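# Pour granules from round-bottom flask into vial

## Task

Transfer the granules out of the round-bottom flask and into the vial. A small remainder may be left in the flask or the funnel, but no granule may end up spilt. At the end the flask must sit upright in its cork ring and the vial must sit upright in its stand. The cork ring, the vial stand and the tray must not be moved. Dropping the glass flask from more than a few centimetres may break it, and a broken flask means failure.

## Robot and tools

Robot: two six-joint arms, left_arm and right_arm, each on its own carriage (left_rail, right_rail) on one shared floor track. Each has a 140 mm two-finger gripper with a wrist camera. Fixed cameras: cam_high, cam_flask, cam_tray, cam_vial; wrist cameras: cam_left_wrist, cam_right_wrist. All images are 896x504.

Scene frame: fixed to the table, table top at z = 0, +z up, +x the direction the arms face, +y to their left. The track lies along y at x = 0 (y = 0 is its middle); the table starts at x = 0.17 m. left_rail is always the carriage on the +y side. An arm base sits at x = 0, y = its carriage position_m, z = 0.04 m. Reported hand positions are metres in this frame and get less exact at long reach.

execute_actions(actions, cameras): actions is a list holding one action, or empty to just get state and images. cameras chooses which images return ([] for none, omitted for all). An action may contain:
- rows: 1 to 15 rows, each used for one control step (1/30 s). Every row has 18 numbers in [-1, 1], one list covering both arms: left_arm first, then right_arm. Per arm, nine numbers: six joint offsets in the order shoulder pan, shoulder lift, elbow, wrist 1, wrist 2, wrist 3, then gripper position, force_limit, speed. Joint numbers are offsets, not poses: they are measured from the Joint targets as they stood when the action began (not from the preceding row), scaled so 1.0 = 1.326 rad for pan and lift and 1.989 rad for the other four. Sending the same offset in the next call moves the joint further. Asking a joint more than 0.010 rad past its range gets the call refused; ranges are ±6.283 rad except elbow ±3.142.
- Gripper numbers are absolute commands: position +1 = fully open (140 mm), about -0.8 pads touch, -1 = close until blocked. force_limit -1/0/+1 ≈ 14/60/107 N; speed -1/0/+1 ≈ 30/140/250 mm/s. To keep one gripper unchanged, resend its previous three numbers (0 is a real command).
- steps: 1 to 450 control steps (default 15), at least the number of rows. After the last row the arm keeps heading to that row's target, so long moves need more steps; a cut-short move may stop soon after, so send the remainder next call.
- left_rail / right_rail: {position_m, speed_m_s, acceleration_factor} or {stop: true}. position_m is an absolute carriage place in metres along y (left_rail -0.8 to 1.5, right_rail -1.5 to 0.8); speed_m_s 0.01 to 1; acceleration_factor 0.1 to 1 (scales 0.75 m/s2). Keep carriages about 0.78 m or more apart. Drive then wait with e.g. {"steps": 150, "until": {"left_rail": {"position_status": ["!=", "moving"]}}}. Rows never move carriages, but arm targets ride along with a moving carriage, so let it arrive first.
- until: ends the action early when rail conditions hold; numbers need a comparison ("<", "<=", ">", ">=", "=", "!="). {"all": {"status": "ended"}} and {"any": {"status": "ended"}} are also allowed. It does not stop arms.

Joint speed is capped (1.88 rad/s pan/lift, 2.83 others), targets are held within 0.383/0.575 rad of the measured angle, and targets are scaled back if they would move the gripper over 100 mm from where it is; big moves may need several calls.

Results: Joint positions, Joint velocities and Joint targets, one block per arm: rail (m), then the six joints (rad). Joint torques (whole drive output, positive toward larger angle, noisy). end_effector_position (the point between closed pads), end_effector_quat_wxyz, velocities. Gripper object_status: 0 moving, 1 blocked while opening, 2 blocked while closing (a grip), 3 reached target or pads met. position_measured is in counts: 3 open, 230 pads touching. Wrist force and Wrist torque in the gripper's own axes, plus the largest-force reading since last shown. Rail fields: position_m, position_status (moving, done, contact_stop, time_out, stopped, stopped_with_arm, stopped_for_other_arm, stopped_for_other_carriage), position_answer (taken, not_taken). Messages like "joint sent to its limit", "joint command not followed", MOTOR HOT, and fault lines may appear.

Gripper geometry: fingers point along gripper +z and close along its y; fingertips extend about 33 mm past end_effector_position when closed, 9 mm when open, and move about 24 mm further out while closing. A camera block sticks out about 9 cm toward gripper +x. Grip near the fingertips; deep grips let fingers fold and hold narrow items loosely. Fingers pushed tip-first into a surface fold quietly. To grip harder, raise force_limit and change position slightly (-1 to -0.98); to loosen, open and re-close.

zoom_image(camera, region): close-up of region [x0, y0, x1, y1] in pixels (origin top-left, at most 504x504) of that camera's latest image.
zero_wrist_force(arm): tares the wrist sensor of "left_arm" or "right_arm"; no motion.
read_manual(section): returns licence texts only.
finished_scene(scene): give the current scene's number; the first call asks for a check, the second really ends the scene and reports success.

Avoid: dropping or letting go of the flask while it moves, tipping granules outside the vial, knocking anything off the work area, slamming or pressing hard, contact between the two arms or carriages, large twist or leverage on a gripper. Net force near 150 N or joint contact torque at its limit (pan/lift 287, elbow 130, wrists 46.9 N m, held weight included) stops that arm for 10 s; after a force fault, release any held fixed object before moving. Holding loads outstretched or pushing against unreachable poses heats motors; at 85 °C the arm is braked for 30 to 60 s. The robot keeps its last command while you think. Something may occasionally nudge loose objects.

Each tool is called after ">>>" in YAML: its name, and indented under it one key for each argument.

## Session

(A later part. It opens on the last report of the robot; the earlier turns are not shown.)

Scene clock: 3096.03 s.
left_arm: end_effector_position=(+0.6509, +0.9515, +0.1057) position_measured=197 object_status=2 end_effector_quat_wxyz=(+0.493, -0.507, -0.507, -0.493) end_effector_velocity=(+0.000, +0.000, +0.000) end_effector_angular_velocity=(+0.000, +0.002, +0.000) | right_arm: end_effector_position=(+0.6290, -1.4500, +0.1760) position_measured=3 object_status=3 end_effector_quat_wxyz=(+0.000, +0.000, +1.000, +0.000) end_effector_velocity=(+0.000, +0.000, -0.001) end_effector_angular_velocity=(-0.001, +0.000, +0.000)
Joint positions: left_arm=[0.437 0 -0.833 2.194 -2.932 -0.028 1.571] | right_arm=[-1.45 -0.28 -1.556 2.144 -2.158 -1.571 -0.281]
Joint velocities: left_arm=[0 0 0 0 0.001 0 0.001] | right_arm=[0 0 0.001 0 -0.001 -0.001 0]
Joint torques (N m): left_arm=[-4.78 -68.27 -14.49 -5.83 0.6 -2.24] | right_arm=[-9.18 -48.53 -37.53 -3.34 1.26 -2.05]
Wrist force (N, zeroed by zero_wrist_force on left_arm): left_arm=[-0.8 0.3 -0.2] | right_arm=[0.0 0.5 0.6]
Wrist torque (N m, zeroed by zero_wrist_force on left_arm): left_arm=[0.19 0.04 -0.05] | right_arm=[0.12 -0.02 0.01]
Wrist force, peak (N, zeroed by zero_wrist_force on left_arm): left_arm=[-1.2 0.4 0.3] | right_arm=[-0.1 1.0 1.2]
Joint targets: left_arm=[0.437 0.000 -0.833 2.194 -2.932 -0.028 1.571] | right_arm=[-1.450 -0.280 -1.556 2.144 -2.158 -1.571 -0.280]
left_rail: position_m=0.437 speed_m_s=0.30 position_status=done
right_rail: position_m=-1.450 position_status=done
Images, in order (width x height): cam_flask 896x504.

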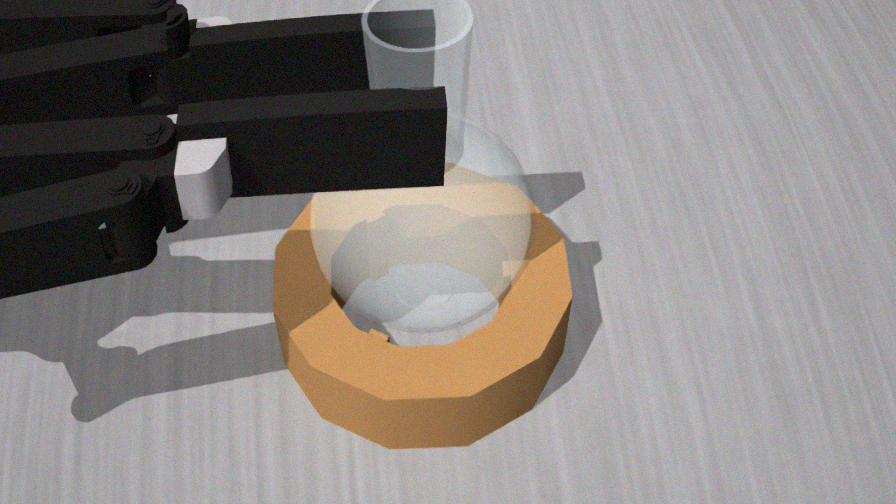

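I'll check the current state before the final lowering of the flask.

>>> execute_actions:
  actions: []
  cameras: ["cam_flask"]

Scene clock: 3143.60 s.
left_arm: end_effector_position=(+0.6509, +0.9515, +0.1057) position_measured=197 object_status=2 end_effector_quat_wxyz=(+0.493, -0.507, -0.507, -0.493) end_effector_velocity=(+0.001, +0.000, +0.000) end_effector_angular_velocity=(-0.001, +0.000, -0.001) | right_arm: end_effector_position=(+0.6290, -1.4500, +0.1760) position_measured=3 object_status=3 end_effector_quat_wxyz=(+0.000, +0.000, +1.000, +0.000) end_effector_velocity=(+0.000, +0.000, +0.001) end_effector_angular_velocity=(-0.002, +0.000, +0.001)
Joint positions: left_arm=[0.437 0 -0.833 2.194 -2.932 -0.028 1.571] | right_arm=[-1.45 -0.28 -1.556 2.144 -2.158 -1.571 -0.281]
Joint velocities: left_arm=[0 -0.001 0 0 0 -0.001 0] | right_arm=[0 0.001 0 -0.001 0 -0.002 0]
Joint torques (N m): left_arm=[-3.82 -67.87 -6.31 -4.97 0.52 -2.29] | right_arm=[-9.76 -49.47 -37.24 -3.39 1.57 -1.45]
Wrist force (N, zeroed by zero_wrist_force on left_arm): left_arm=[-0.6 0.2 0.4] | right_arm=[0.2 0.2 0.6]
Wrist torque (N m, zeroed by zero_wrist_force on left_arm): left_arm=[0.16 0.00 -0.05] | right_arm=[0.06 -0.07 0.00]
Wrist force, peak (N, zeroed by zero_wrist_force on left_arm): left_arm=[-1.1 0.4 0.5] | right_arm=[0.1 0.7 1.0]
Joint targets: left_arm=[0.437 0.000 -0.833 2.194 -2.932 -0.028 1.571] | right_arm=[-1.450 -0.280 -1.556 2.144 -2.158 -1.571 -0.280]
Tool commands: left_gripper/position=-1.0 left_gripper/force_limit=-0.5 left_gripper/speed=-0.9 right_gripper/position=+1.0 right_gripper/force_limit=+1.0 right_gripper/speed=+1.0
left_rail: position_m=0.437 speed_m_s=0.30 position_status=done
right_rail: position_m=-1.450 position_status=done
Images, in order (width x height): cam_flask 896x504.

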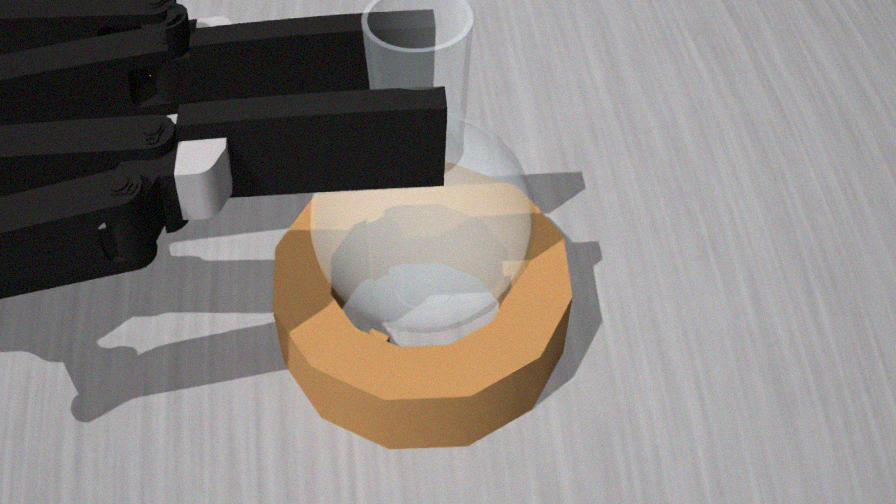

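>>> zoom_image:
  camera: "cam_flask"
  region: [260, 180, 600, 460]

Scaled by 1.482 from the camera's 896x504 image, which has a finer 1280x720 frame.

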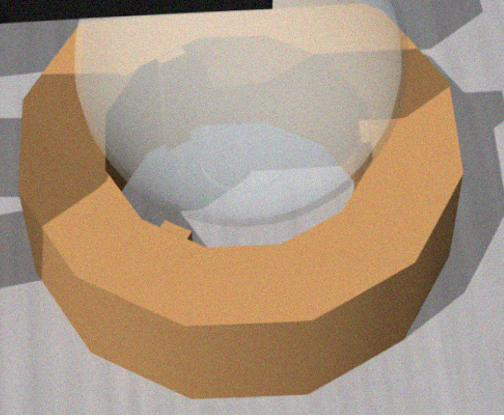

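>>> execute_actions:
  actions:
    - {"rows":[[0,0.0008,-0.0001,-0.0004,0,0,-1,-0.5,-0.9,0,0,0,0,0,0,1,1,1],[0,0.0022,-0.0003,-0.0012,0,0,-1,-0.5,-0.9,0,0,0,0,0,0,1,1,1],[0,0.0036,-0.0005,-0.0020,0,0,-1,-0.5,-0.9,0,0,0,0,0,0,1,1,1],[0,0.0044,-0.0006,-0.0024,0,0,-1,-0.5,-0.9,0,0,0,0,0,0,1,1,1]],"steps":15}
  cameras: ["cam_flask"]

Scene clock: 3164.97 s.
left_arm: end_effector_position=(+0.6509, +0.9515, +0.1028) position_measured=197 object_status=2 end_effector_quat_wxyz=(+0.493, -0.507, -0.507, -0.493) end_effector_velocity=(+0.000, +0.000, +0.000) end_effector_angular_velocity=(+0.000, +0.001, -0.001) | right_arm: end_effector_position=(+0.6290, -1.4500, +0.1760) position_measured=3 object_status=3 end_effector_quat_wxyz=(+0.000, +0.000, +1.000, +0.000) end_effector_velocity=(+0.000, +0.002, -0.001) end_effector_angular_velocity=(+0.001, +0.001, +0.002)
Joint positions: left_arm=[0.437 0 -0.827 2.193 -2.937 -0.028 1.571] | right_arm=[-1.45 -0.28 -1.556 2.144 -2.158 -1.571 -0.281]
Joint velocities: left_arm=[0 -0.001 0 0 0 0 0.001] | right_arm=[0 0.002 0.001 0.001 0 0 0]
Joint torques (N m): left_arm=[-4.57 -68.61 -25 -7.1 0.82 -2.36] | right_arm=[-6.11 -47.24 -37.63 -3.27 1.49 -1.44]
Wrist force (N, zeroed by zero_wrist_force on left_arm): left_arm=[-0.5 0.1 0.2] | right_arm=[0.1 0.7 0.7]
Wrist torque (N m, zeroed by zero_wrist_force on left_arm): left_arm=[0.13 0.02 -0.05] | right_arm=[0.14 -0.04 0.00]
Wrist force, peak (N, zeroed by zero_wrist_force on left_arm): left_arm=[-1.0 0.7 0.1] | right_arm=[-0.3 0.6 1.2]
Joint targets: left_arm=[0.437 0.000 -0.827 2.193 -2.937 -0.028 1.571] | right_arm=[-1.450 -0.280 -1.556 2.144 -2.158 -1.571 -0.280]
left_rail: position_m=0.437 speed_m_s=0.30 position_status=done
right_rail: position_m=-1.450 position_status=done
Images, in order (width x height): cam_flask 896x504.

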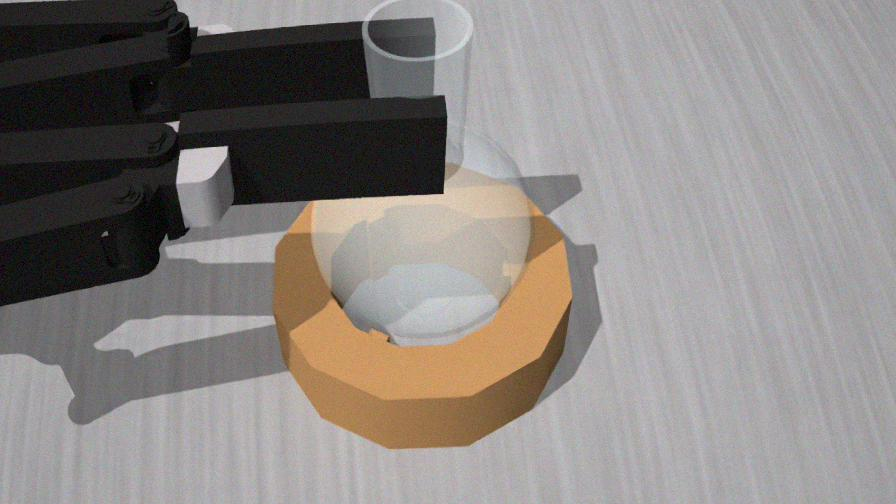

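>>> execute_actions:
  actions:
    - {"rows":[[0,0.0004,-0.0001,-0.0002,0,0,-1,-0.5,-0.9,0,0,0,0,0,0,1,1,1],[0,0.0010,-0.0001,-0.0005,0,0,-1,-0.5,-0.9,0,0,0,0,0,0,1,1,1],[0,0.0018,-0.0002,-0.0010,0,0,-1,-0.5,-0.9,0,0,0,0,0,0,1,1,1],[0,0.0022,-0.0003,-0.0012,0,0,-1,-0.5,-0.9,0,0,0,0,0,0,1,1,1]],"steps":15}
  cameras: ["cam_flask"]

Scene clock: 3171.70 s.
left_arm: end_effector_position=(+0.6509, +0.9515, +0.1013) position_measured=197 object_status=2 end_effector_quat_wxyz=(+0.493, -0.507, -0.507, -0.493) end_effector_velocity=(+0.000, +0.000, +0.000) end_effector_angular_velocity=(+0.001, -0.001, +0.000) | right_arm: end_effector_position=(+0.6290, -1.4500, +0.1760) position_measured=3 object_status=3 end_effector_quat_wxyz=(+0.000, +0.000, +1.000, +0.000) end_effector_velocity=(+0.000, +0.000, +0.001) end_effector_angular_velocity=(-0.001, -0.002, +0.001)
Joint positions: left_arm=[0.437 0 -0.824 2.192 -2.939 -0.028 1.571] | right_arm=[-1.45 -0.28 -1.556 2.144 -2.158 -1.571 -0.281]
Joint velocities: left_arm=[0 0 0 -0.001 0 0.001 0] | right_arm=[0 0.001 -0.001 0 -0.001 0 0]
Joint torques (N m): left_arm=[-6.21 -64.11 -23.24 -6.28 0.85 -2.04] | right_arm=[-8.95 -49.98 -37.85 -3.31 1.67 -1.37]
Wrist force (N, zeroed by zero_wrist_force on left_arm): left_arm=[3.8 0.1 -1.1] | right_arm=[0.1 0.4 0.9]
Wrist torque (N m, zeroed by zero_wrist_force on left_arm): left_arm=[0.17 0.21 -0.04] | right_arm=[0.08 -0.05 0.00]
Wrist force, peak (N, zeroed by zero_wrist_force on left_arm): left_arm=[4.3 0.1 -1.1] | right_arm=[0.1 0.4 1.2]
Joint targets: left_arm=[0.437 0.000 -0.824 2.192 -2.939 -0.028 1.571] | right_arm=[-1.450 -0.280 -1.556 2.144 -2.158 -1.571 -0.280]
left_rail: position_m=0.437 speed_m_s=0.30 position_status=done
right_rail: position_m=-1.450 position_status=done
Images, in order (width x height): cam_flask 896x504.

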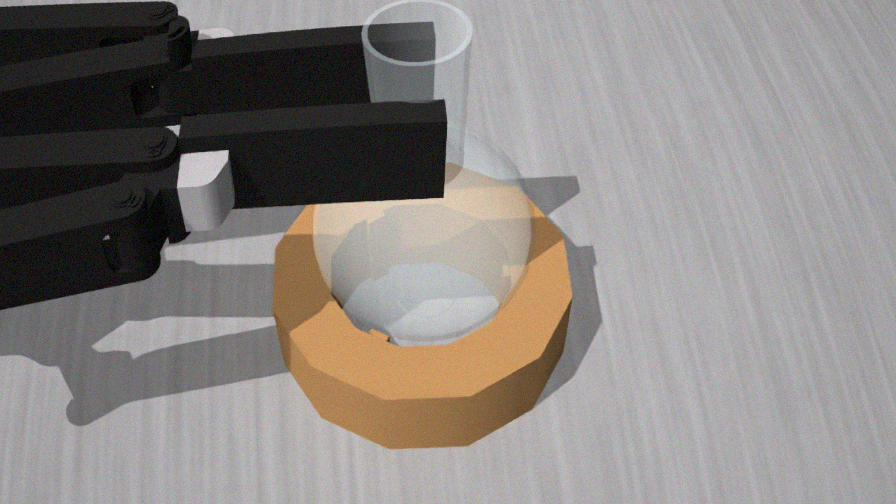

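>>> execute_actions:
  actions:
    - {"rows":[[0,0,0,0,0,0,-0.4,-0.5,-1,0,0,0,0,0,0,1,1,1]],"steps":30}
  cameras: ["cam_flask"]

Scene clock: 3182.50 s.
left_arm: end_effector_position=(+0.6509, +0.9514, +0.1012) position_measured=179 object_status=3 end_effector_quat_wxyz=(+0.493, -0.507, -0.507, -0.493) end_effector_velocity=(+0.000, +0.000, +0.000) end_effector_angular_velocity=(+0.001, -0.001, +0.000) | right_arm: end_effector_position=(+0.6290, -1.4500, +0.1760) position_measured=3 object_status=3 end_effector_quat_wxyz=(+0.000, +0.000, +1.000, +0.000) end_effector_velocity=(+0.000, +0.000, +0.000) end_effector_angular_velocity=(+0.001, +0.000, +0.000)
Joint positions: left_arm=[0.437 0 -0.824 2.192 -2.939 -0.028 1.571] | right_arm=[-1.45 -0.28 -1.556 2.144 -2.158 -1.571 -0.281]
Joint velocities: left_arm=[0 0 0 0 0 0.001 -0.001] | right_arm=[0 0 0.001 0 0 0.001 0]
Joint torques (N m): left_arm=[-4.75 -75.34 -12.07 -5 1 -2.05] | right_arm=[-8.33 -48.52 -38.61 -3.6 1.49 -1.49]
Wrist force (N, zeroed by zero_wrist_force on left_arm): left_arm=[0.1 0.3 0.3] | right_arm=[0.0 0.7 0.8]
Wrist torque (N m, zeroed by zero_wrist_force on left_arm): left_arm=[0.18 -0.03 -0.05] | right_arm=[0.16 -0.03 0.00]
Wrist force, peak (N, zeroed by zero_wrist_force on left_arm): left_arm=[4.8 0.2 -1.5] | right_arm=[-0.1 1.0 1.0]
Joint targets: left_arm=[0.437 0.000 -0.824 2.192 -2.939 -0.028 1.571] | right_arm=[-1.450 -0.280 -1.556 2.144 -2.158 -1.571 -0.280]
left_rail: position_m=0.437 speed_m_s=0.30 position_status=done
right_rail: position_m=-1.450 position_status=done
Images, in order (width x height): cam_flask 896x504.

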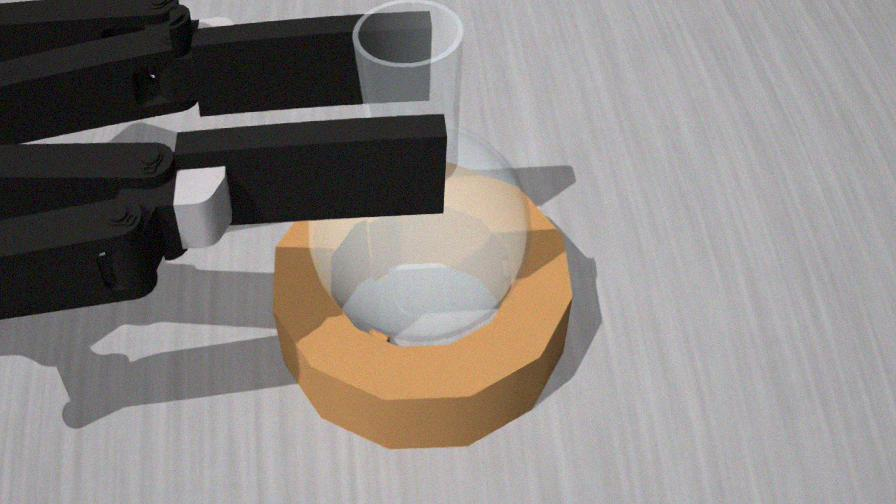

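>>> execute_actions:
  actions:
    - {"rows":[[0,0,0,0,0,0,0.0,-0.5,-0.8,0,0,0,0,0,0,1,1,1]],"steps":30}
  cameras: ["cam_flask", "cam_left_wrist"]

Scene clock: 3192.57 s.
left_arm: end_effector_position=(+0.6509, +0.9514, +0.1013) position_measured=129 object_status=3 end_effector_quat_wxyz=(+0.493, -0.507, -0.507, -0.493) end_effector_velocity=(+0.000, +0.000, +0.000) end_effector_angular_velocity=(+0.001, +0.000, +0.001) | right_arm: end_effector_position=(+0.6290, -1.4500, +0.1760) position_measured=3 object_status=3 end_effector_quat_wxyz=(+0.000, +0.000, +1.000, +0.000) end_effector_velocity=(+0.000, -0.001, -0.001) end_effector_angular_velocity=(+0.001, +0.001, -0.002)
Joint positions: left_arm=[0.437 0 -0.824 2.192 -2.939 -0.028 1.571] | right_arm=[-1.45 -0.28 -1.556 2.144 -2.158 -1.571 -0.281]
Joint velocities: left_arm=[0 0.001 0 0 0 0.001 0] | right_arm=[0 -0.002 0.001 -0.001 0 0.001 0]
Joint torques (N m): left_arm=[-6.03 -82.54 -2.78 -3.77 1.25 -2.14] | right_arm=[-7.96 -49.77 -37.05 -3.74 1.23 -1.27]
Wrist force (N, zeroed by zero_wrist_force on left_arm): left_arm=[-0.2 0.2 -0.4] | right_arm=[0.0 0.5 0.8]
Wrist torque (N m, zeroed by zero_wrist_force on left_arm): left_arm=[0.14 0.06 -0.05] | right_arm=[0.11 -0.03 0.00]
Wrist force, peak (N, zeroed by zero_wrist_force on left_arm): left_arm=[0.0 0.3 0.9] | right_arm=[0.1 0.9 0.8]
Joint targets: left_arm=[0.437 0.000 -0.824 2.192 -2.939 -0.028 1.571] | right_arm=[-1.450 -0.280 -1.556 2.144 -2.158 -1.571 -0.280]
left_rail: position_m=0.437 speed_m_s=0.30 position_status=done
right_rail: position_m=-1.450 position_status=done
Images, in order (width x height): cam_flask 896x504, cam_left_wrist 896x504.

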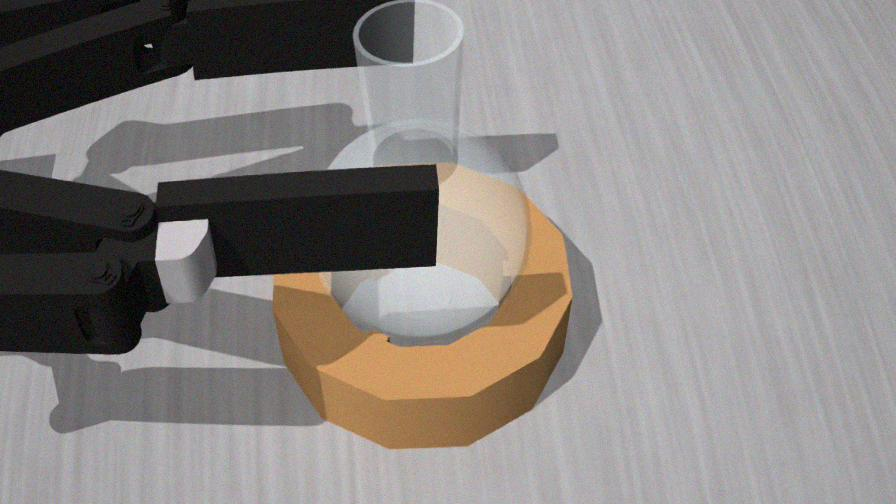

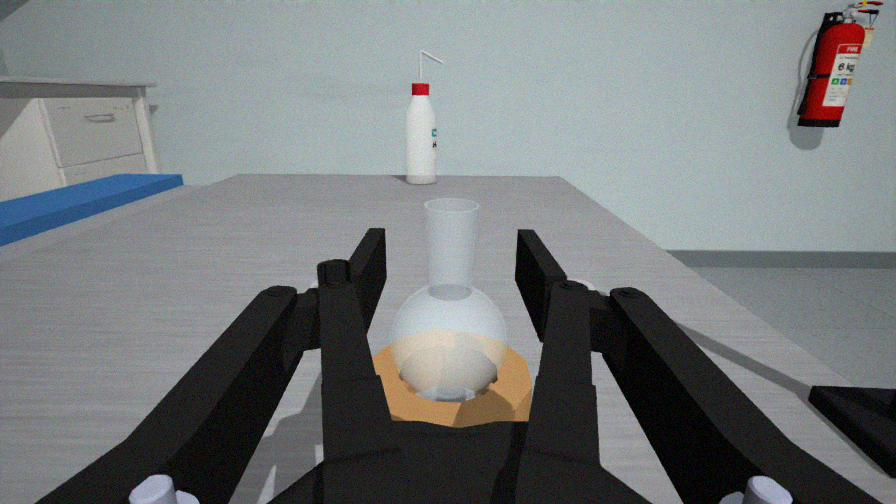

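>>> execute_actions:
  actions:
    - {"left_rail":{"position_m":0.211},"steps":120,"until":{"left_rail":{"position_status":["!=","moving"]}}}
  cameras: ["cam_flask", "cam_tray", "cam_left_wrist"]

Scene clock: 3278.47 s.
left_arm: end_effector_position=(+0.6509, +0.7258, +0.1013) position_measured=129 object_status=3 end_effector_quat_wxyz=(+0.493, -0.507, -0.507, -0.493) end_effector_velocity=(+0.000, -0.001, +0.000) end_effector_angular_velocity=(+0.001, +0.001, -0.001) | right_arm: end_effector_position=(+0.6290, -1.4500, +0.1760) position_measured=3 object_status=3 end_effector_quat_wxyz=(+0.000, +0.000, +1.000, +0.000) end_effector_velocity=(+0.000, -0.001, -0.001) end_effector_angular_velocity=(+0.000, +0.001, -0.002)
Joint positions: left_arm=[0.211 0 -0.824 2.192 -2.939 -0.028 1.571] | right_arm=[-1.45 -0.28 -1.556 2.144 -2.158 -1.571 -0.281]
Joint velocities: left_arm=[-0.001 -0.001 0 0.001 0 0.001 0.001] | right_arm=[0 -0.001 0.001 0.001 -0.001 0 0]
Joint torques (N m): left_arm=[-6.55 -82.14 -4.05 -3.38 1.55 -2.02] | right_arm=[-8.81 -47.26 -37.25 -3.82 1.7 -1.71]
Wrist force (N, zeroed by zero_wrist_force on left_arm): left_arm=[-0.6 -0.1 0.1] | right_arm=[0.1 0.3 0.8]
Wrist torque (N m, zeroed by zero_wrist_force on left_arm): left_arm=[0.09 0.14 -0.05] | right_arm=[0.08 -0.04 0.00]
Wrist force, peak (N, zeroed by zero_wrist_force on left_arm): left_arm=[0.0 0.3 1.3] | right_arm=[-0.2 0.8 1.1]
Joint targets: left_arm=[0.211 0.000 -0.824 2.192 -2.939 -0.028 1.571] | right_arm=[-1.450 -0.280 -1.556 2.144 -2.158 -1.571 -0.280]
Tool commands: left_gripper/position=+0.0 left_gripper/force_limit=-0.5 left_gripper/speed=-0.8 right_gripper/position=+1.0 right_gripper/force_limit=+1.0 right_gripper/speed=+1.0
left_rail: position_m=0.211 speed_m_s=0.30 position_status=done
right_rail: position_m=-1.450 position_status=done
Images, in order (width x height): cam_flask 896x504, cam_tray 896x504, cam_left_wrist 896x504.

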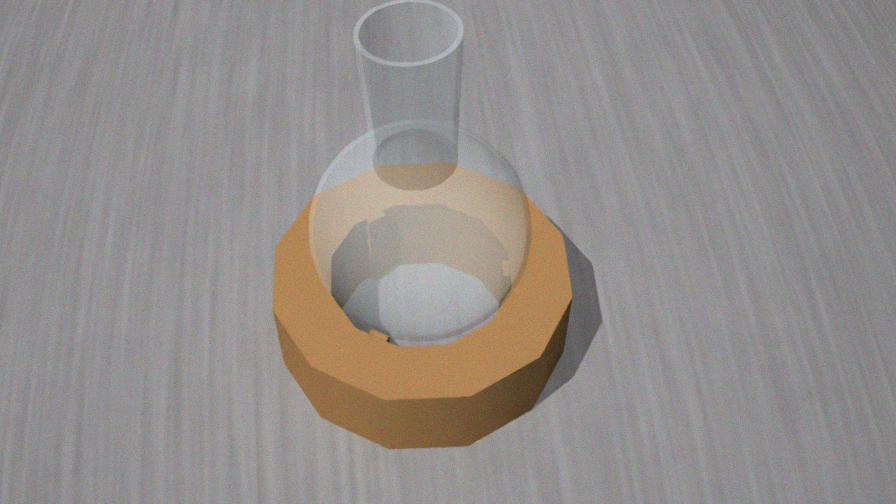

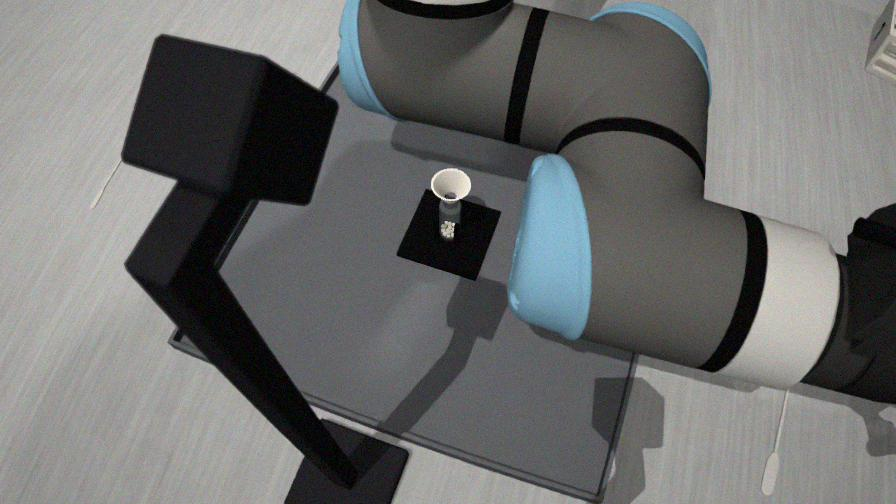

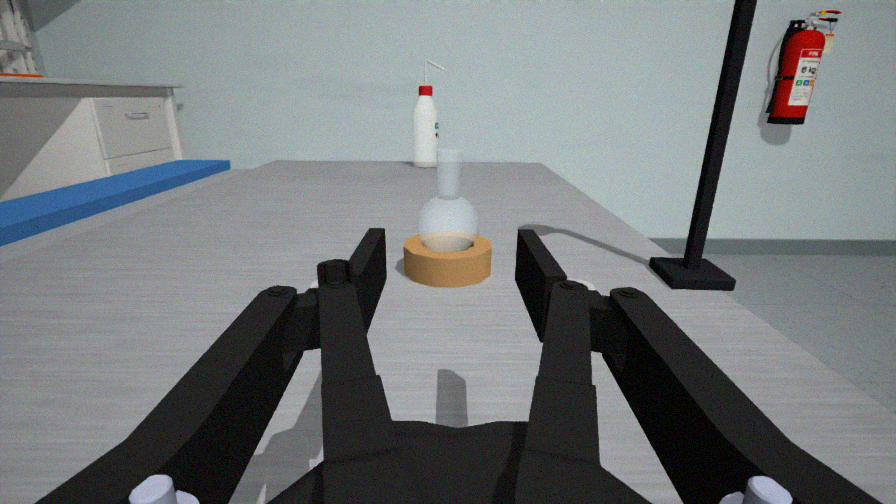

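>>> execute_actions:
  actions:
    - {"rows":[[0,-0.00417,0.00053,0.00225,0,0,0.0,-0.5,-0.8,0,0,0,0,0,0,1,1,1],[0,-0.01646,0.00203,0.00894,0,0,0.0,-0.5,-0.8,0,0,0,0,0,0,1,1,1],[0,-0.0362,0.00421,0.01992,0,0,0.0,-0.5,-0.8,0,0,0,0,0,0,1,1,1],[0,-0.06225,0.00665,0.03485,0,0,0.0,-0.5,-0.8,0,0,0,0,0,0,1,1,1],[0,-0.09326,0.00887,0.0533,0,0,0.0,-0.5,-0.8,0,0,0,0,0,0,1,1,1],[0,-0.12759,0.01042,0.07464,0,0,0.0,-0.5,-0.8,0,0,0,0,0,0,1,1,1],[0,-0.16355,0.01096,0.09807,0,0,0.0,-0.5,-0.8,0,0,0,0,0,0,1,1,1],[0,-0.19951,0.01031,0.12269,0,0,0.0,-0.5,-0.8,0,0,0,0,0,0,1,1,1],[0,-0.23382,0.0085,0.14738,0,0,0.0,-0.5,-0.8,0,0,0,0,0,0,1,1,1],[0,-0.26514,0.00575,0.17101,0,0,0.0,-0.5,-0.8,0,0,0,0,0,0,1,1,1],[0,-0.29229,0.00247,0.19239,0,0,0.0,-0.5,-0.8,0,0,0,0,0,0,1,1,1],[0,-0.31431,-0.00083,0.21038,0,0,0.0,-0.5,-0.8,0,0,0,0,0,0,1,1,1],[0,-0.33053,-0.00367,0.22402,0,0,0.0,-0.5,-0.8,0,0,0,0,0,0,1,1,1],[0,-0.34045,-0.00557,0.23253,0,0,0.0,-0.5,-0.8,0,0,0,0,0,0,1,1,1],[0,-0.34377,-0.00623,0.23542,0,0,0.0,-0.5,-0.8,0,0,0,0,0,0,1,1,1]],"steps":21}
  cameras: ["cam_tray"]

Scene clock: 3349.90 s.
left_arm: end_effector_position=(+0.6507, +0.7257, +0.3505) position_measured=129 object_status=3 end_effector_quat_wxyz=(+0.493, -0.507, -0.507, -0.493) end_effector_velocity=(+0.000, +0.000, +0.002) end_effector_angular_velocity=(-0.001, -0.001, +0.000) | right_arm: end_effector_position=(+0.6290, -1.4500, +0.1760) position_measured=3 object_status=3 end_effector_quat_wxyz=(+0.000, +0.000, +1.000, +0.000) end_effector_velocity=(-0.001, +0.001, -0.001) end_effector_angular_velocity=(+0.002, +0.001, +0.000)
Joint positions: left_arm=[0.211 0 -1.28 2.18 -2.471 -0.028 1.571] | right_arm=[-1.45 -0.28 -1.556 2.144 -2.158 -1.571 -0.281]
Joint velocities: left_arm=[0 0 -0.003 -0.001 0.003 -0.001 0] | right_arm=[0 0 0 0.001 0 0.002 0]
Joint torques (N m): left_arm=[-6.11 -73.44 -43.21 -3.53 1.51 -1.75] | right_arm=[-8.28 -46.96 -37.59 -3.54 0.92 -1.95]
Wrist force (N, zeroed by zero_wrist_force on left_arm): left_arm=[-0.6 0.2 0.2] | right_arm=[0.0 0.4 0.8]
Wrist torque (N m, zeroed by zero_wrist_force on left_arm): left_arm=[0.12 0.12 -0.04] | right_arm=[0.10 -0.02 0.00]
Wrist force, peak (N, zeroed by zero_wrist_force on left_arm): left_arm=[-5.2 -0.2 0.4] | right_arm=[-0.5 0.8 1.0]
Joint targets: left_arm=[0.211 0.000 -1.280 2.180 -2.471 -0.028 1.571] | right_arm=[-1.450 -0.280 -1.556 2.144 -2.158 -1.571 -0.280]
left_rail: position_m=0.211 speed_m_s=0.30 position_status=done
right_rail: position_m=-1.450 position_status=done
Images, in order (width x height): cam_tray 896x504.

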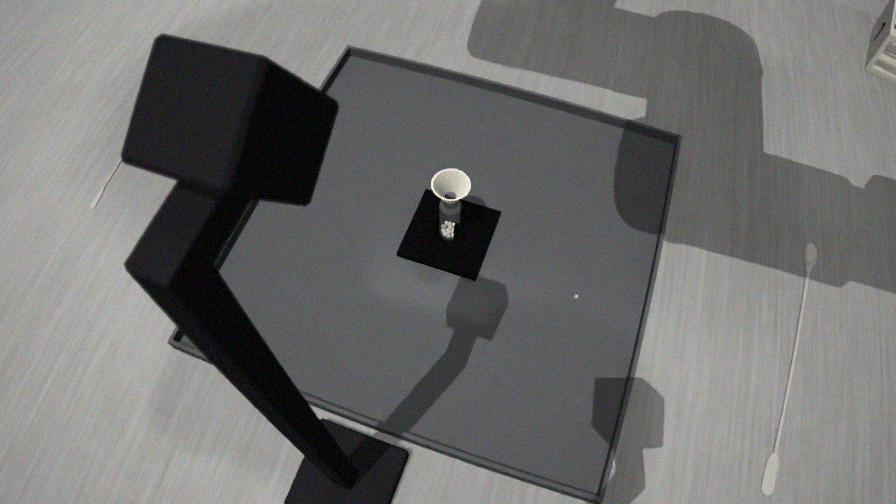

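>>> execute_actions:
  actions:
    - {"rows":[[0,-0.00113,-0.00056,0.00131,-0.00423,-0.0043,0.0,-0.5,-0.8,0,0,0,0,0,0,1,1,1],[0,-0.00449,-0.00221,0.0052,-0.01675,-0.01706,0.0,-0.5,-0.8,0,0,0,0,0,0,1,1,1],[0,-0.00993,-0.00489,0.0115,-0.03704,-0.03771,0.0,-0.5,-0.8,0,0,0,0,0,0,1,1,1],[0,-0.01719,-0.00847,0.01993,-0.06415,-0.06531,0.0,-0.5,-0.8,0,0,0,0,0,0,1,1,1],[0,-0.02598,-0.0128,0.03012,-0.09696,-0.09872,0.0,-0.5,-0.8,0,0,0,0,0,0,1,1,1],[0,-0.03591,-0.01769,0.04162,-0.134,-0.13643,0.0,-0.5,-0.8,0,0,0,0,0,0,1,1,1],[0,-0.04653,-0.02292,0.05393,-0.17363,-0.17678,0.0,-0.5,-0.8,0,0,0,0,0,0,1,1,1],[0,-0.0574,-0.02827,0.06654,-0.2142,-0.21809,0.0,-0.5,-0.8,0,0,0,0,0,0,1,1,1],[0,-0.06802,-0.0335,0.07885,-0.25383,-0.25844,0.0,-0.5,-0.8,0,0,0,0,0,0,1,1,1],[0,-0.07795,-0.03839,0.09035,-0.29087,-0.29615,0.0,-0.5,-0.8,0,0,0,0,0,0,1,1,1],[0,-0.08674,-0.04272,0.10054,-0.32368,-0.32956,0.0,-0.5,-0.8,0,0,0,0,0,0,1,1,1],[0,-0.094,-0.0463,0.10897,-0.35079,-0.35716,0.0,-0.5,-0.8,0,0,0,0,0,0,1,1,1],[0,-0.09944,-0.04898,0.11527,-0.37108,-0.37781,0.0,-0.5,-0.8,0,0,0,0,0,0,1,1,1],[0,-0.1028,-0.05063,0.11916,-0.3836,-0.39057,0.0,-0.5,-0.8,0,0,0,0,0,0,1,1,1],[0,-0.10393,-0.05119,0.12047,-0.38783,-0.39487,0.0,-0.5,-0.8,0,0,0,0,0,0,1,1,1]],"steps":20}
  cameras: []

>>> execute_actions:
  actions:
    - {"rows":[[0,-0.00113,-0.00056,0.00131,-0.00423,-0.0043,0.0,-0.5,-0.8,0,0,0,0,0,0,1,1,1],[0,-0.00449,-0.00221,0.0052,-0.01675,-0.01706,0.0,-0.5,-0.8,0,0,0,0,0,0,1,1,1],[0,-0.00993,-0.00489,0.0115,-0.03704,-0.03771,0.0,-0.5,-0.8,0,0,0,0,0,0,1,1,1],[0,-0.01719,-0.00847,0.01993,-0.06415,-0.06531,0.0,-0.5,-0.8,0,0,0,0,0,0,1,1,1],[0,-0.02598,-0.0128,0.03012,-0.09696,-0.09872,0.0,-0.5,-0.8,0,0,0,0,0,0,1,1,1],[0,-0.03591,-0.01769,0.04162,-0.134,-0.13643,0.0,-0.5,-0.8,0,0,0,0,0,0,1,1,1],[0,-0.04653,-0.02292,0.05393,-0.17363,-0.17678,0.0,-0.5,-0.8,0,0,0,0,0,0,1,1,1],[0,-0.0574,-0.02827,0.06654,-0.2142,-0.21809,0.0,-0.5,-0.8,0,0,0,0,0,0,1,1,1],[0,-0.06802,-0.0335,0.07885,-0.25383,-0.25844,0.0,-0.5,-0.8,0,0,0,0,0,0,1,1,1],[0,-0.07795,-0.03839,0.09035,-0.29087,-0.29615,0.0,-0.5,-0.8,0,0,0,0,0,0,1,1,1],[0,-0.08674,-0.04272,0.10054,-0.32368,-0.32956,0.0,-0.5,-0.8,0,0,0,0,0,0,1,1,1],[0,-0.094,-0.0463,0.10897,-0.35079,-0.35716,0.0,-0.5,-0.8,0,0,0,0,0,0,1,1,1],[0,-0.09944,-0.04898,0.11527,-0.37108,-0.37781,0.0,-0.5,-0.8,0,0,0,0,0,0,1,1,1],[0,-0.1028,-0.05063,0.11916,-0.3836,-0.39057,0.0,-0.5,-0.8,0,0,0,0,0,0,1,1,1],[0,-0.10393,-0.05119,0.12047,-0.38783,-0.39487,0.0,-0.5,-0.8,0,0,0,0,0,0,1,1,1]],"steps":20}
  cameras: ["cam_left_wrist", "cam_high"]

Scene clock: 3388.07 s.
left_arm: end_effector_position=(+0.6647, +0.6229, +0.2318) position_measured=129 object_status=3 end_effector_quat_wxyz=(-0.144, +0.355, +0.856, +0.348) end_effector_velocity=(+0.000, -0.001, +0.000) end_effector_angular_velocity=(-0.004, -0.004, +0.004) | right_arm: end_effector_position=(+0.6290, -1.4500, +0.1760) position_measured=3 object_status=3 end_effector_quat_wxyz=(+0.000, +0.000, +1.000, +0.000) end_effector_velocity=(+0.000, +0.000, +0.000) end_effector_angular_velocity=(+0.000, +0.000, +0.000)
Joint positions: left_arm=[0.211 0 -1.418 2.078 -2.232 -0.799 0.786] | right_arm=[-1.45 -0.28 -1.556 2.144 -2.158 -1.571 -0.281]
Joint velocities: left_arm=[0 0 0 0 0 -0.004 -0.005] | right_arm=[0 -0.001 0 -0.001 0.001 0 0]
Joint torques (N m): left_arm=[-6.3 -69.38 -50.83 -2.69 -0.79 -3.12] | right_arm=[-5.58 -48.54 -36.94 -3.57 1.74 -1.78]
Wrist force (N, zeroed by zero_wrist_force on left_arm): left_arm=[0.6 0.8 0.0] | right_arm=[-0.2 0.4 0.7]
Wrist torque (N m, zeroed by zero_wrist_force on left_arm): left_arm=[0.16 0.02 0.03] | right_arm=[0.08 0.02 0.00]
Wrist force, peak (N, zeroed by zero_wrist_force on left_arm): left_arm=[0.1 1.3 1.1] | right_arm=[0.3 0.5 1.3]
Joint targets: left_arm=[0.211 0.000 -1.418 2.078 -2.232 -0.799 0.785] | right_arm=[-1.450 -0.280 -1.556 2.144 -2.158 -1.571 -0.280]
left_rail: position_m=0.211 speed_m_s=0.30 position_status=done
right_rail: position_m=-1.450 position_status=done
No camera images: "cameras" was empty.

Scene clock: 3389.43 s.
left_arm: end_effector_position=(+0.6510, +0.3855, +0.2594) position_measured=129 object_status=3 end_effector_quat_wxyz=(+0.000, +0.000, +1.000, +0.000) end_effector_velocity=(+0.000, -0.001, +0.000) end_effector_angular_velocity=(-0.003, +0.001, +0.001) | right_arm: end_effector_position=(+0.6290, -1.4500, +0.1760) position_measured=3 object_status=3 end_effector_quat_wxyz=(+0.000, +0.000, +1.000, +0.000) end_effector_velocity=(+0.000, -0.001, +0.000) end_effector_angular_velocity=(+0.000, +0.000, -0.001)
Joint positions: left_arm=[0.211 0 -1.556 1.976 -1.992 -1.57 0.001] | right_arm=[-1.45 -0.28 -1.556 2.144 -2.158 -1.571 -0.281]
Joint velocities: left_arm=[0 0 0 0 0.001 -0.003 -0.002] | right_arm=[0 -0.001 0 0.001 0 0 0]
Joint torques (N m): left_arm=[-6.15 -63.5 -55.79 -2.47 -1.83 -1.97] | right_arm=[-9.82 -48.09 -38.33 -3.48 1.42 -1.69]
Wrist force (N, zeroed by zero_wrist_force on left_arm): left_arm=[0.7 1.1 -0.3] | right_arm=[0.1 0.7 0.7]
Wrist torque (N m, zeroed by zero_wrist_force on left_arm): left_arm=[0.12 -0.08 -0.01] | right_arm=[0.17 -0.04 0.00]
Wrist force, peak (N, zeroed by zero_wrist_force on left_arm): left_arm=[1.1 1.5 2.2] | right_arm=[0.1 0.5 1.1]
Joint targets: left_arm=[0.211 0.000 -1.556 1.976 -1.992 -1.570 0.000] | right_arm=[-1.450 -0.280 -1.556 2.144 -2.158 -1.571 -0.280]
left_rail: position_m=0.211 speed_m_s=0.30 position_status=done
right_rail: position_m=-1.450 position_status=done
Images, in order (width x height): cam_high 896x504, cam_left_wrist 896x504.

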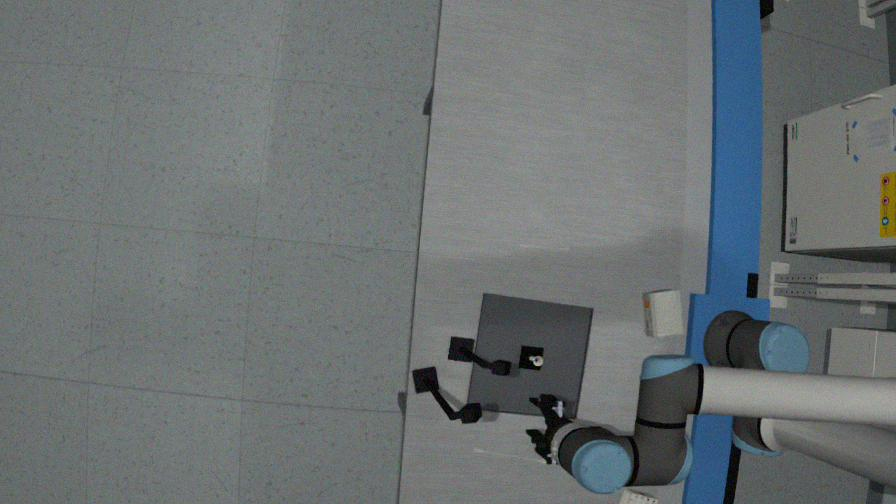

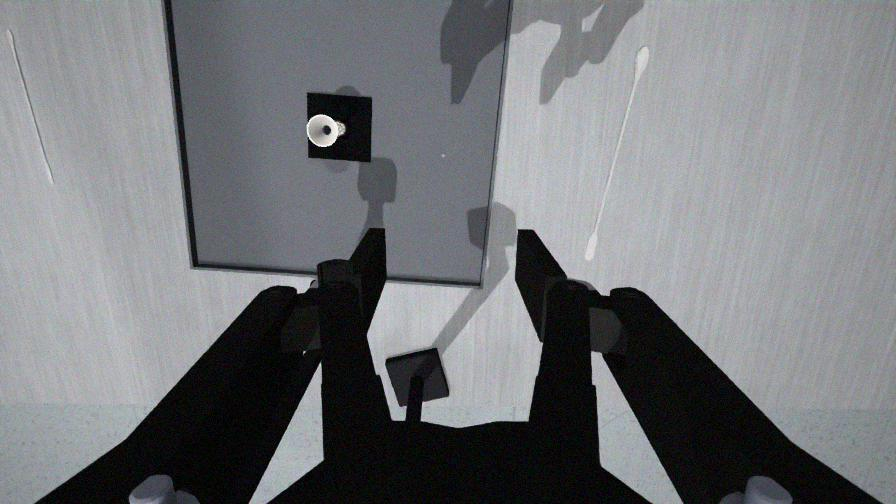

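>>> execute_actions:
  actions:
    - {"left_rail":{"position_m":0.2025},"rows":[[0,0.00098,0.00113,-0.00177,0,0,0.0,-0.5,-0.8,0,0,0,0,0,0,1,1,1],[0,0.00388,0.00446,-0.00702,0,0,0.0,-0.5,-0.8,0,0,0,0,0,0,1,1,1],[0,0.00858,0.00986,-0.01552,0,0,0.0,-0.5,-0.8,0,0,0,0,0,0,1,1,1],[0,0.01486,0.01708,-0.02689,0,0,0.0,-0.5,-0.8,0,0,0,0,0,0,1,1,1],[0,0.02247,0.02582,-0.04064,0,0,0.0,-0.5,-0.8,0,0,0,0,0,0,1,1,1],[0,0.03105,0.03568,-0.05616,0,0,0.0,-0.5,-0.8,0,0,0,0,0,0,1,1,1],[0,0.04023,0.04623,-0.07278,0,0,0.0,-0.5,-0.8,0,0,0,0,0,0,1,1,1],[0,0.04963,0.05703,-0.08978,0,0,0.0,-0.5,-0.8,0,0,0,0,0,0,1,1,1],[0,0.05881,0.06758,-0.1064,0,0,0.0,-0.5,-0.8,0,0,0,0,0,0,1,1,1],[0,0.0674,0.07745,-0.12192,0,0,0.0,-0.5,-0.8,0,0,0,0,0,0,1,1,1],[0,0.075,0.08618,-0.13567,0,0,0.0,-0.5,-0.8,0,0,0,0,0,0,1,1,1],[0,0.08128,0.0934,-0.14704,0,0,0.0,-0.5,-0.8,0,0,0,0,0,0,1,1,1],[0,0.08598,0.0988,-0.15554,0,0,0.0,-0.5,-0.8,0,0,0,0,0,0,1,1,1],[0,0.08888,0.10213,-0.16079,0,0,0.0,-0.5,-0.8,0,0,0,0,0,0,1,1,1],[0,0.08986,0.10326,-0.16256,0,0,0.0,-0.5,-0.8,0,0,0,0,0,0,1,1,1]],"steps":20}
  cameras: ["cam_left_wrist", "cam_tray", "cam_vial"]

Scene clock: 3438.63 s.
left_arm: end_effector_position=(+0.6218, +0.3769, +0.0999) position_measured=129 object_status=3 end_effector_quat_wxyz=(+0.000, +0.000, +1.000, +0.000) end_effector_velocity=(-0.001, +0.000, -0.002) end_effector_angular_velocity=(+0.000, +0.000, +0.000) | right_arm: end_effector_position=(+0.6290, -1.4500, +0.1760) position_measured=3 object_status=3 end_effector_quat_wxyz=(+0.000, +0.000, +1.000, +0.000) end_effector_velocity=(-0.001, +0.000, -0.001) end_effector_angular_velocity=(+0.001, +0.002, -0.001)
Joint positions: left_arm=[0.202 0 -1.437 2.181 -2.315 -1.57 0] | right_arm=[-1.45 -0.28 -1.556 2.144 -2.158 -1.571 -0.281]
Joint velocities: left_arm=[0 0 0.001 0.003 -0.003 0 0] | right_arm=[0 -0.001 0.001 0.001 0 0 0]
Joint torques (N m): left_arm=[-5.26 -40.5 -24.76 -6.56 -2.39 -2.5] | right_arm=[-9.31 -50.08 -37.31 -3.3 1.68 -1.82]
Wrist force (N, zeroed by zero_wrist_force on left_arm): left_arm=[0.8 0.7 -0.3] | right_arm=[0.0 0.5 1.0]
Wrist torque (N m, zeroed by zero_wrist_force on left_arm): left_arm=[0.03 -0.08 0.05] | right_arm=[0.12 -0.03 0.00]
Wrist force, peak (N, zeroed by zero_wrist_force on left_arm): left_arm=[0.6 1.9 -3.7] | right_arm=[0.1 0.8 1.1]
Joint targets: left_arm=[0.202 0.000 -1.437 2.182 -2.315 -1.570 0.000] | right_arm=[-1.450 -0.280 -1.556 2.144 -2.158 -1.571 -0.280]
left_rail: position_m=0.202 speed_m_s=0.30 position_status=done
right_rail: position_m=-1.450 position_status=done
Images, in order (width x height): cam_tray 896x504, cam_vial 896x504, cam_left_wrist 896x504.

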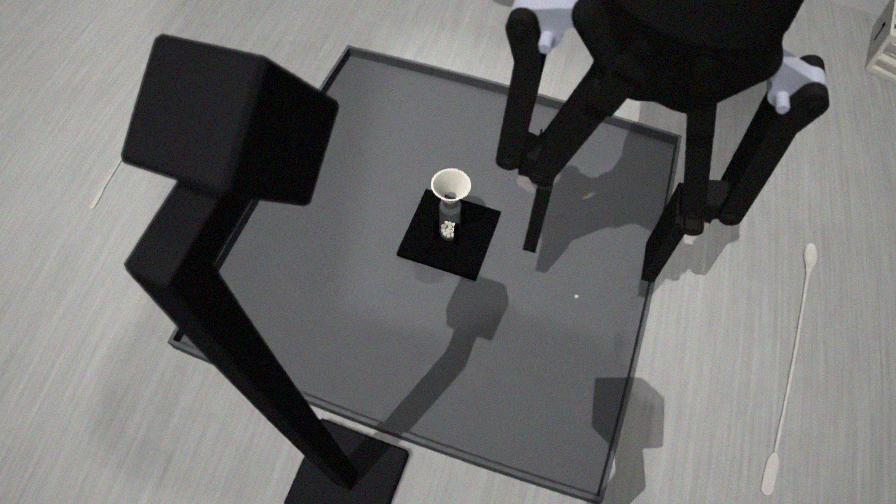

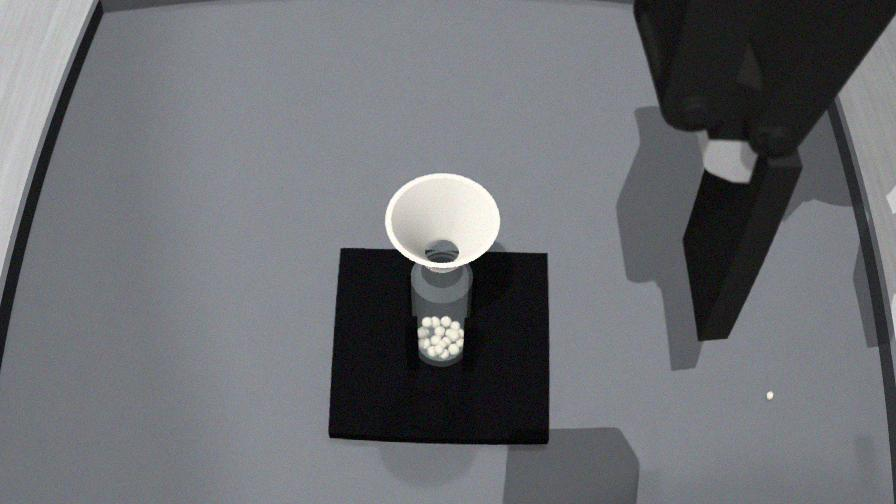

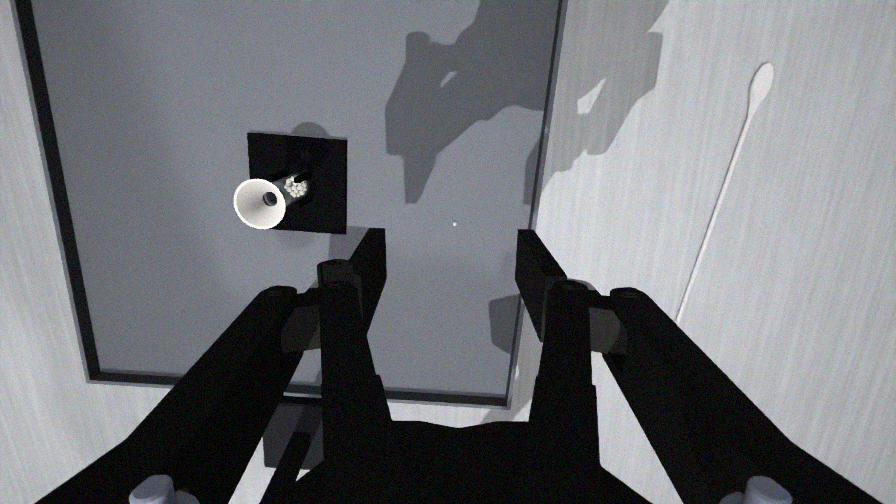

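>>> execute_actions:
  actions:
    - {"left_rail":{"position_m":0.2331},"rows":[[0,0,0,0,0,0,-1.0,-0.5,-0.3,0,0,0,0,0,0,1,1,1]],"steps":30}
  cameras: []

>>> execute_actions:
  actions:
    - {"rows":[[0,0.0007,0.0002,-0.00066,0,0,-1.0,-0.5,-0.3,0,0,0,0,0,0,1,1,1],[0,0.00276,0.00079,-0.00263,0,0,-1.0,-0.5,-0.3,0,0,0,0,0,0,1,1,1],[0,0.00611,0.00174,-0.00581,0,0,-1.0,-0.5,-0.3,0,0,0,0,0,0,1,1,1],[0,0.01057,0.00301,-0.01006,0,0,-1.0,-0.5,-0.3,0,0,0,0,0,0,1,1,1],[0,0.01598,0.00455,-0.01521,0,0,-1.0,-0.5,-0.3,0,0,0,0,0,0,1,1,1],[0,0.02209,0.00629,-0.02102,0,0,-1.0,-0.5,-0.3,0,0,0,0,0,0,1,1,1],[0,0.02862,0.00815,-0.02723,0,0,-1.0,-0.5,-0.3,0,0,0,0,0,0,1,1,1],[0,0.03531,0.01005,-0.03359,0,0,-1.0,-0.5,-0.3,0,0,0,0,0,0,1,1,1],[0,0.04184,0.01192,-0.03981,0,0,-1.0,-0.5,-0.3,0,0,0,0,0,0,1,1,1],[0,0.04795,0.01365,-0.04562,0,0,-1.0,-0.5,-0.3,0,0,0,0,0,0,1,1,1],[0,0.05336,0.01519,-0.05076,0,0,-1.0,-0.5,-0.3,0,0,0,0,0,0,1,1,1],[0,0.05782,0.01647,-0.05502,0,0,-1.0,-0.5,-0.3,0,0,0,0,0,0,1,1,1],[0,0.06117,0.01742,-0.0582,0,0,-1.0,-0.5,-0.3,0,0,0,0,0,0,1,1,1],[0,0.06323,0.01801,-0.06016,0,0,-1.0,-0.5,-0.3,0,0,0,0,0,0,1,1,1],[0,0.06393,0.01821,-0.06083,0,0,-1.0,-0.5,-0.3,0,0,0,0,0,0,1,1,1]],"steps":22}
  cameras: ["cam_left_wrist", "cam_tray"]

Scene clock: 3480.27 s.
left_arm: end_effector_position=(+0.6217, +0.4075, +0.0997) position_measured=232 object_status=3 end_effector_quat_wxyz=(+0.000, +0.000, +1.000, +0.000) end_effector_velocity=(+0.000, +0.001, +0.000) end_effector_angular_velocity=(+0.002, +0.000, -0.002) | right_arm: end_effector_position=(+0.6290, -1.4500, +0.1760) position_measured=3 object_status=3 end_effector_quat_wxyz=(+0.000, +0.000, +1.000, +0.000) end_effector_velocity=(-0.001, +0.001, -0.001) end_effector_angular_velocity=(+0.000, +0.000, +0.001)
Joint positions: left_arm=[0.233 0 -1.437 2.182 -2.315 -1.57 0] | right_arm=[-1.45 -0.28 -1.556 2.144 -2.158 -1.571 -0.281]
Joint velocities: left_arm=[0 0 0 0 0 0.002 0.002] | right_arm=[0 0.001 0 0.002 -0.001 0 0]
Joint torques (N m): left_arm=[-5.82 -41.46 -34.5 -5.66 -0.51 -2.15] | right_arm=[-10.58 -46.56 -37.38 -3.32 1.53 -1.48]
Wrist force (N, zeroed by zero_wrist_force on left_arm): left_arm=[0.4 0.5 -0.4] | right_arm=[0.0 0.7 0.7]
Wrist torque (N m, zeroed by zero_wrist_force on left_arm): left_arm=[-0.01 0.01 0.04] | right_arm=[0.15 -0.02 0.01]
Wrist force, peak (N, zeroed by zero_wrist_force on left_arm): left_arm=[0.8 1.6 -0.9] | right_arm=[-0.1 0.9 1.0]
Joint targets: left_arm=[0.233 0.000 -1.437 2.182 -2.315 -1.570 0.000] | right_arm=[-1.450 -0.280 -1.556 2.144 -2.158 -1.571 -0.280]
left_rail: position_m=0.233 speed_m_s=0.30 position_status=done
right_rail: position_m=-1.450 position_status=done
No camera images: "cameras" was empty.

Scene clock: 3481.33 s.
left_arm: end_effector_position=(+0.6230, +0.4075, +0.0429) position_measured=232 object_status=3 end_effector_quat_wxyz=(+0.000, +0.000, +1.000, +0.000) end_effector_velocity=(+0.000, +0.000, -0.001) end_effector_angular_velocity=(+0.000, +0.000, +0.000) | right_arm: end_effector_position=(+0.6290, -1.4500, +0.1760) position_measured=3 object_status=3 end_effector_quat_wxyz=(+0.000, +0.000, +1.000, +0.000) end_effector_velocity=(+0.000, +0.000, +0.000) end_effector_angular_velocity=(+0.000, +0.001, +0.001)
Joint positions: left_arm=[0.233 0 -1.352 2.218 -2.436 -1.57 0] | right_arm=[-1.45 -0.28 -1.556 2.144 -2.158 -1.571 -0.28]
Joint velocities: left_arm=[0 0 0.002 0.001 -0.003 0 0] | right_arm=[0 0 0.001 -0.001 0 0 0]
Joint torques (N m): left_arm=[-5.73 -42.79 -19.35 -7.31 0.93 -1.89] | right_arm=[-12.25 -49.62 -37.22 -3.66 1.18 -1.53]
Wrist force (N, zeroed by zero_wrist_force on left_arm): left_arm=[0.3 0.7 -0.6] | right_arm=[0.2 0.2 0.7]
Wrist torque (N m, zeroed by zero_wrist_force on left_arm): left_arm=[0.01 -0.01 0.03] | right_arm=[0.05 -0.06 0.00]
Wrist force, peak (N, zeroed by zero_wrist_force on left_arm): left_arm=[0.9 0.8 -1.8] | right_arm=[0.2 0.7 1.0]
Joint targets: left_arm=[0.233 0.000 -1.352 2.218 -2.436 -1.570 0.000] | right_arm=[-1.450 -0.280 -1.556 2.144 -2.158 -1.571 -0.280]
left_rail: position_m=0.233 speed_m_s=0.30 position_status=done
right_rail: position_m=-1.450 position_status=done
Images, in order (width x height): cam_tray 896x504, cam_left_wrist 896x504.

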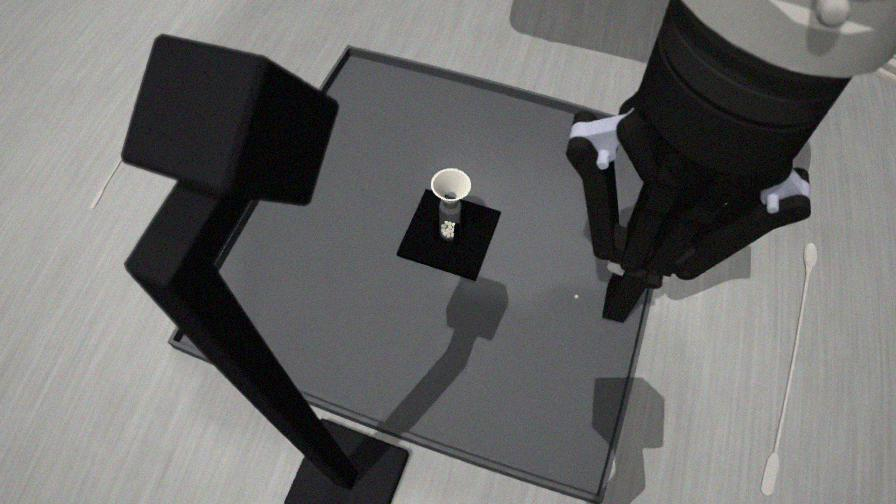

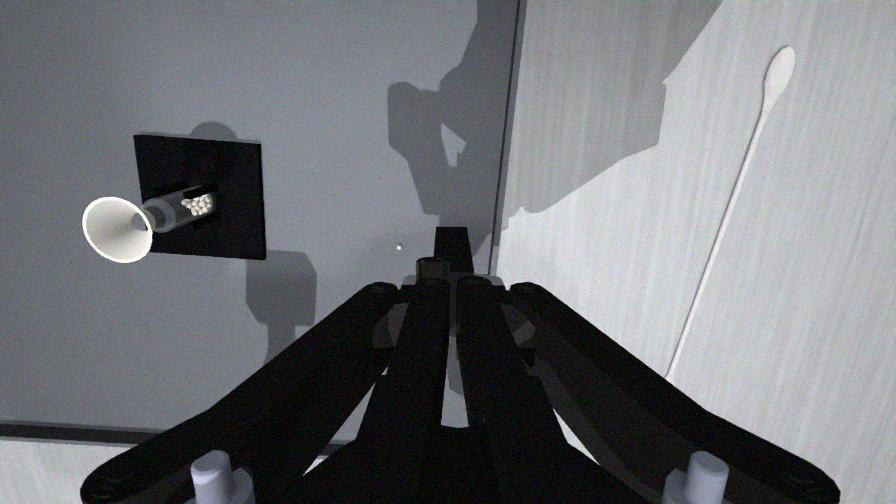

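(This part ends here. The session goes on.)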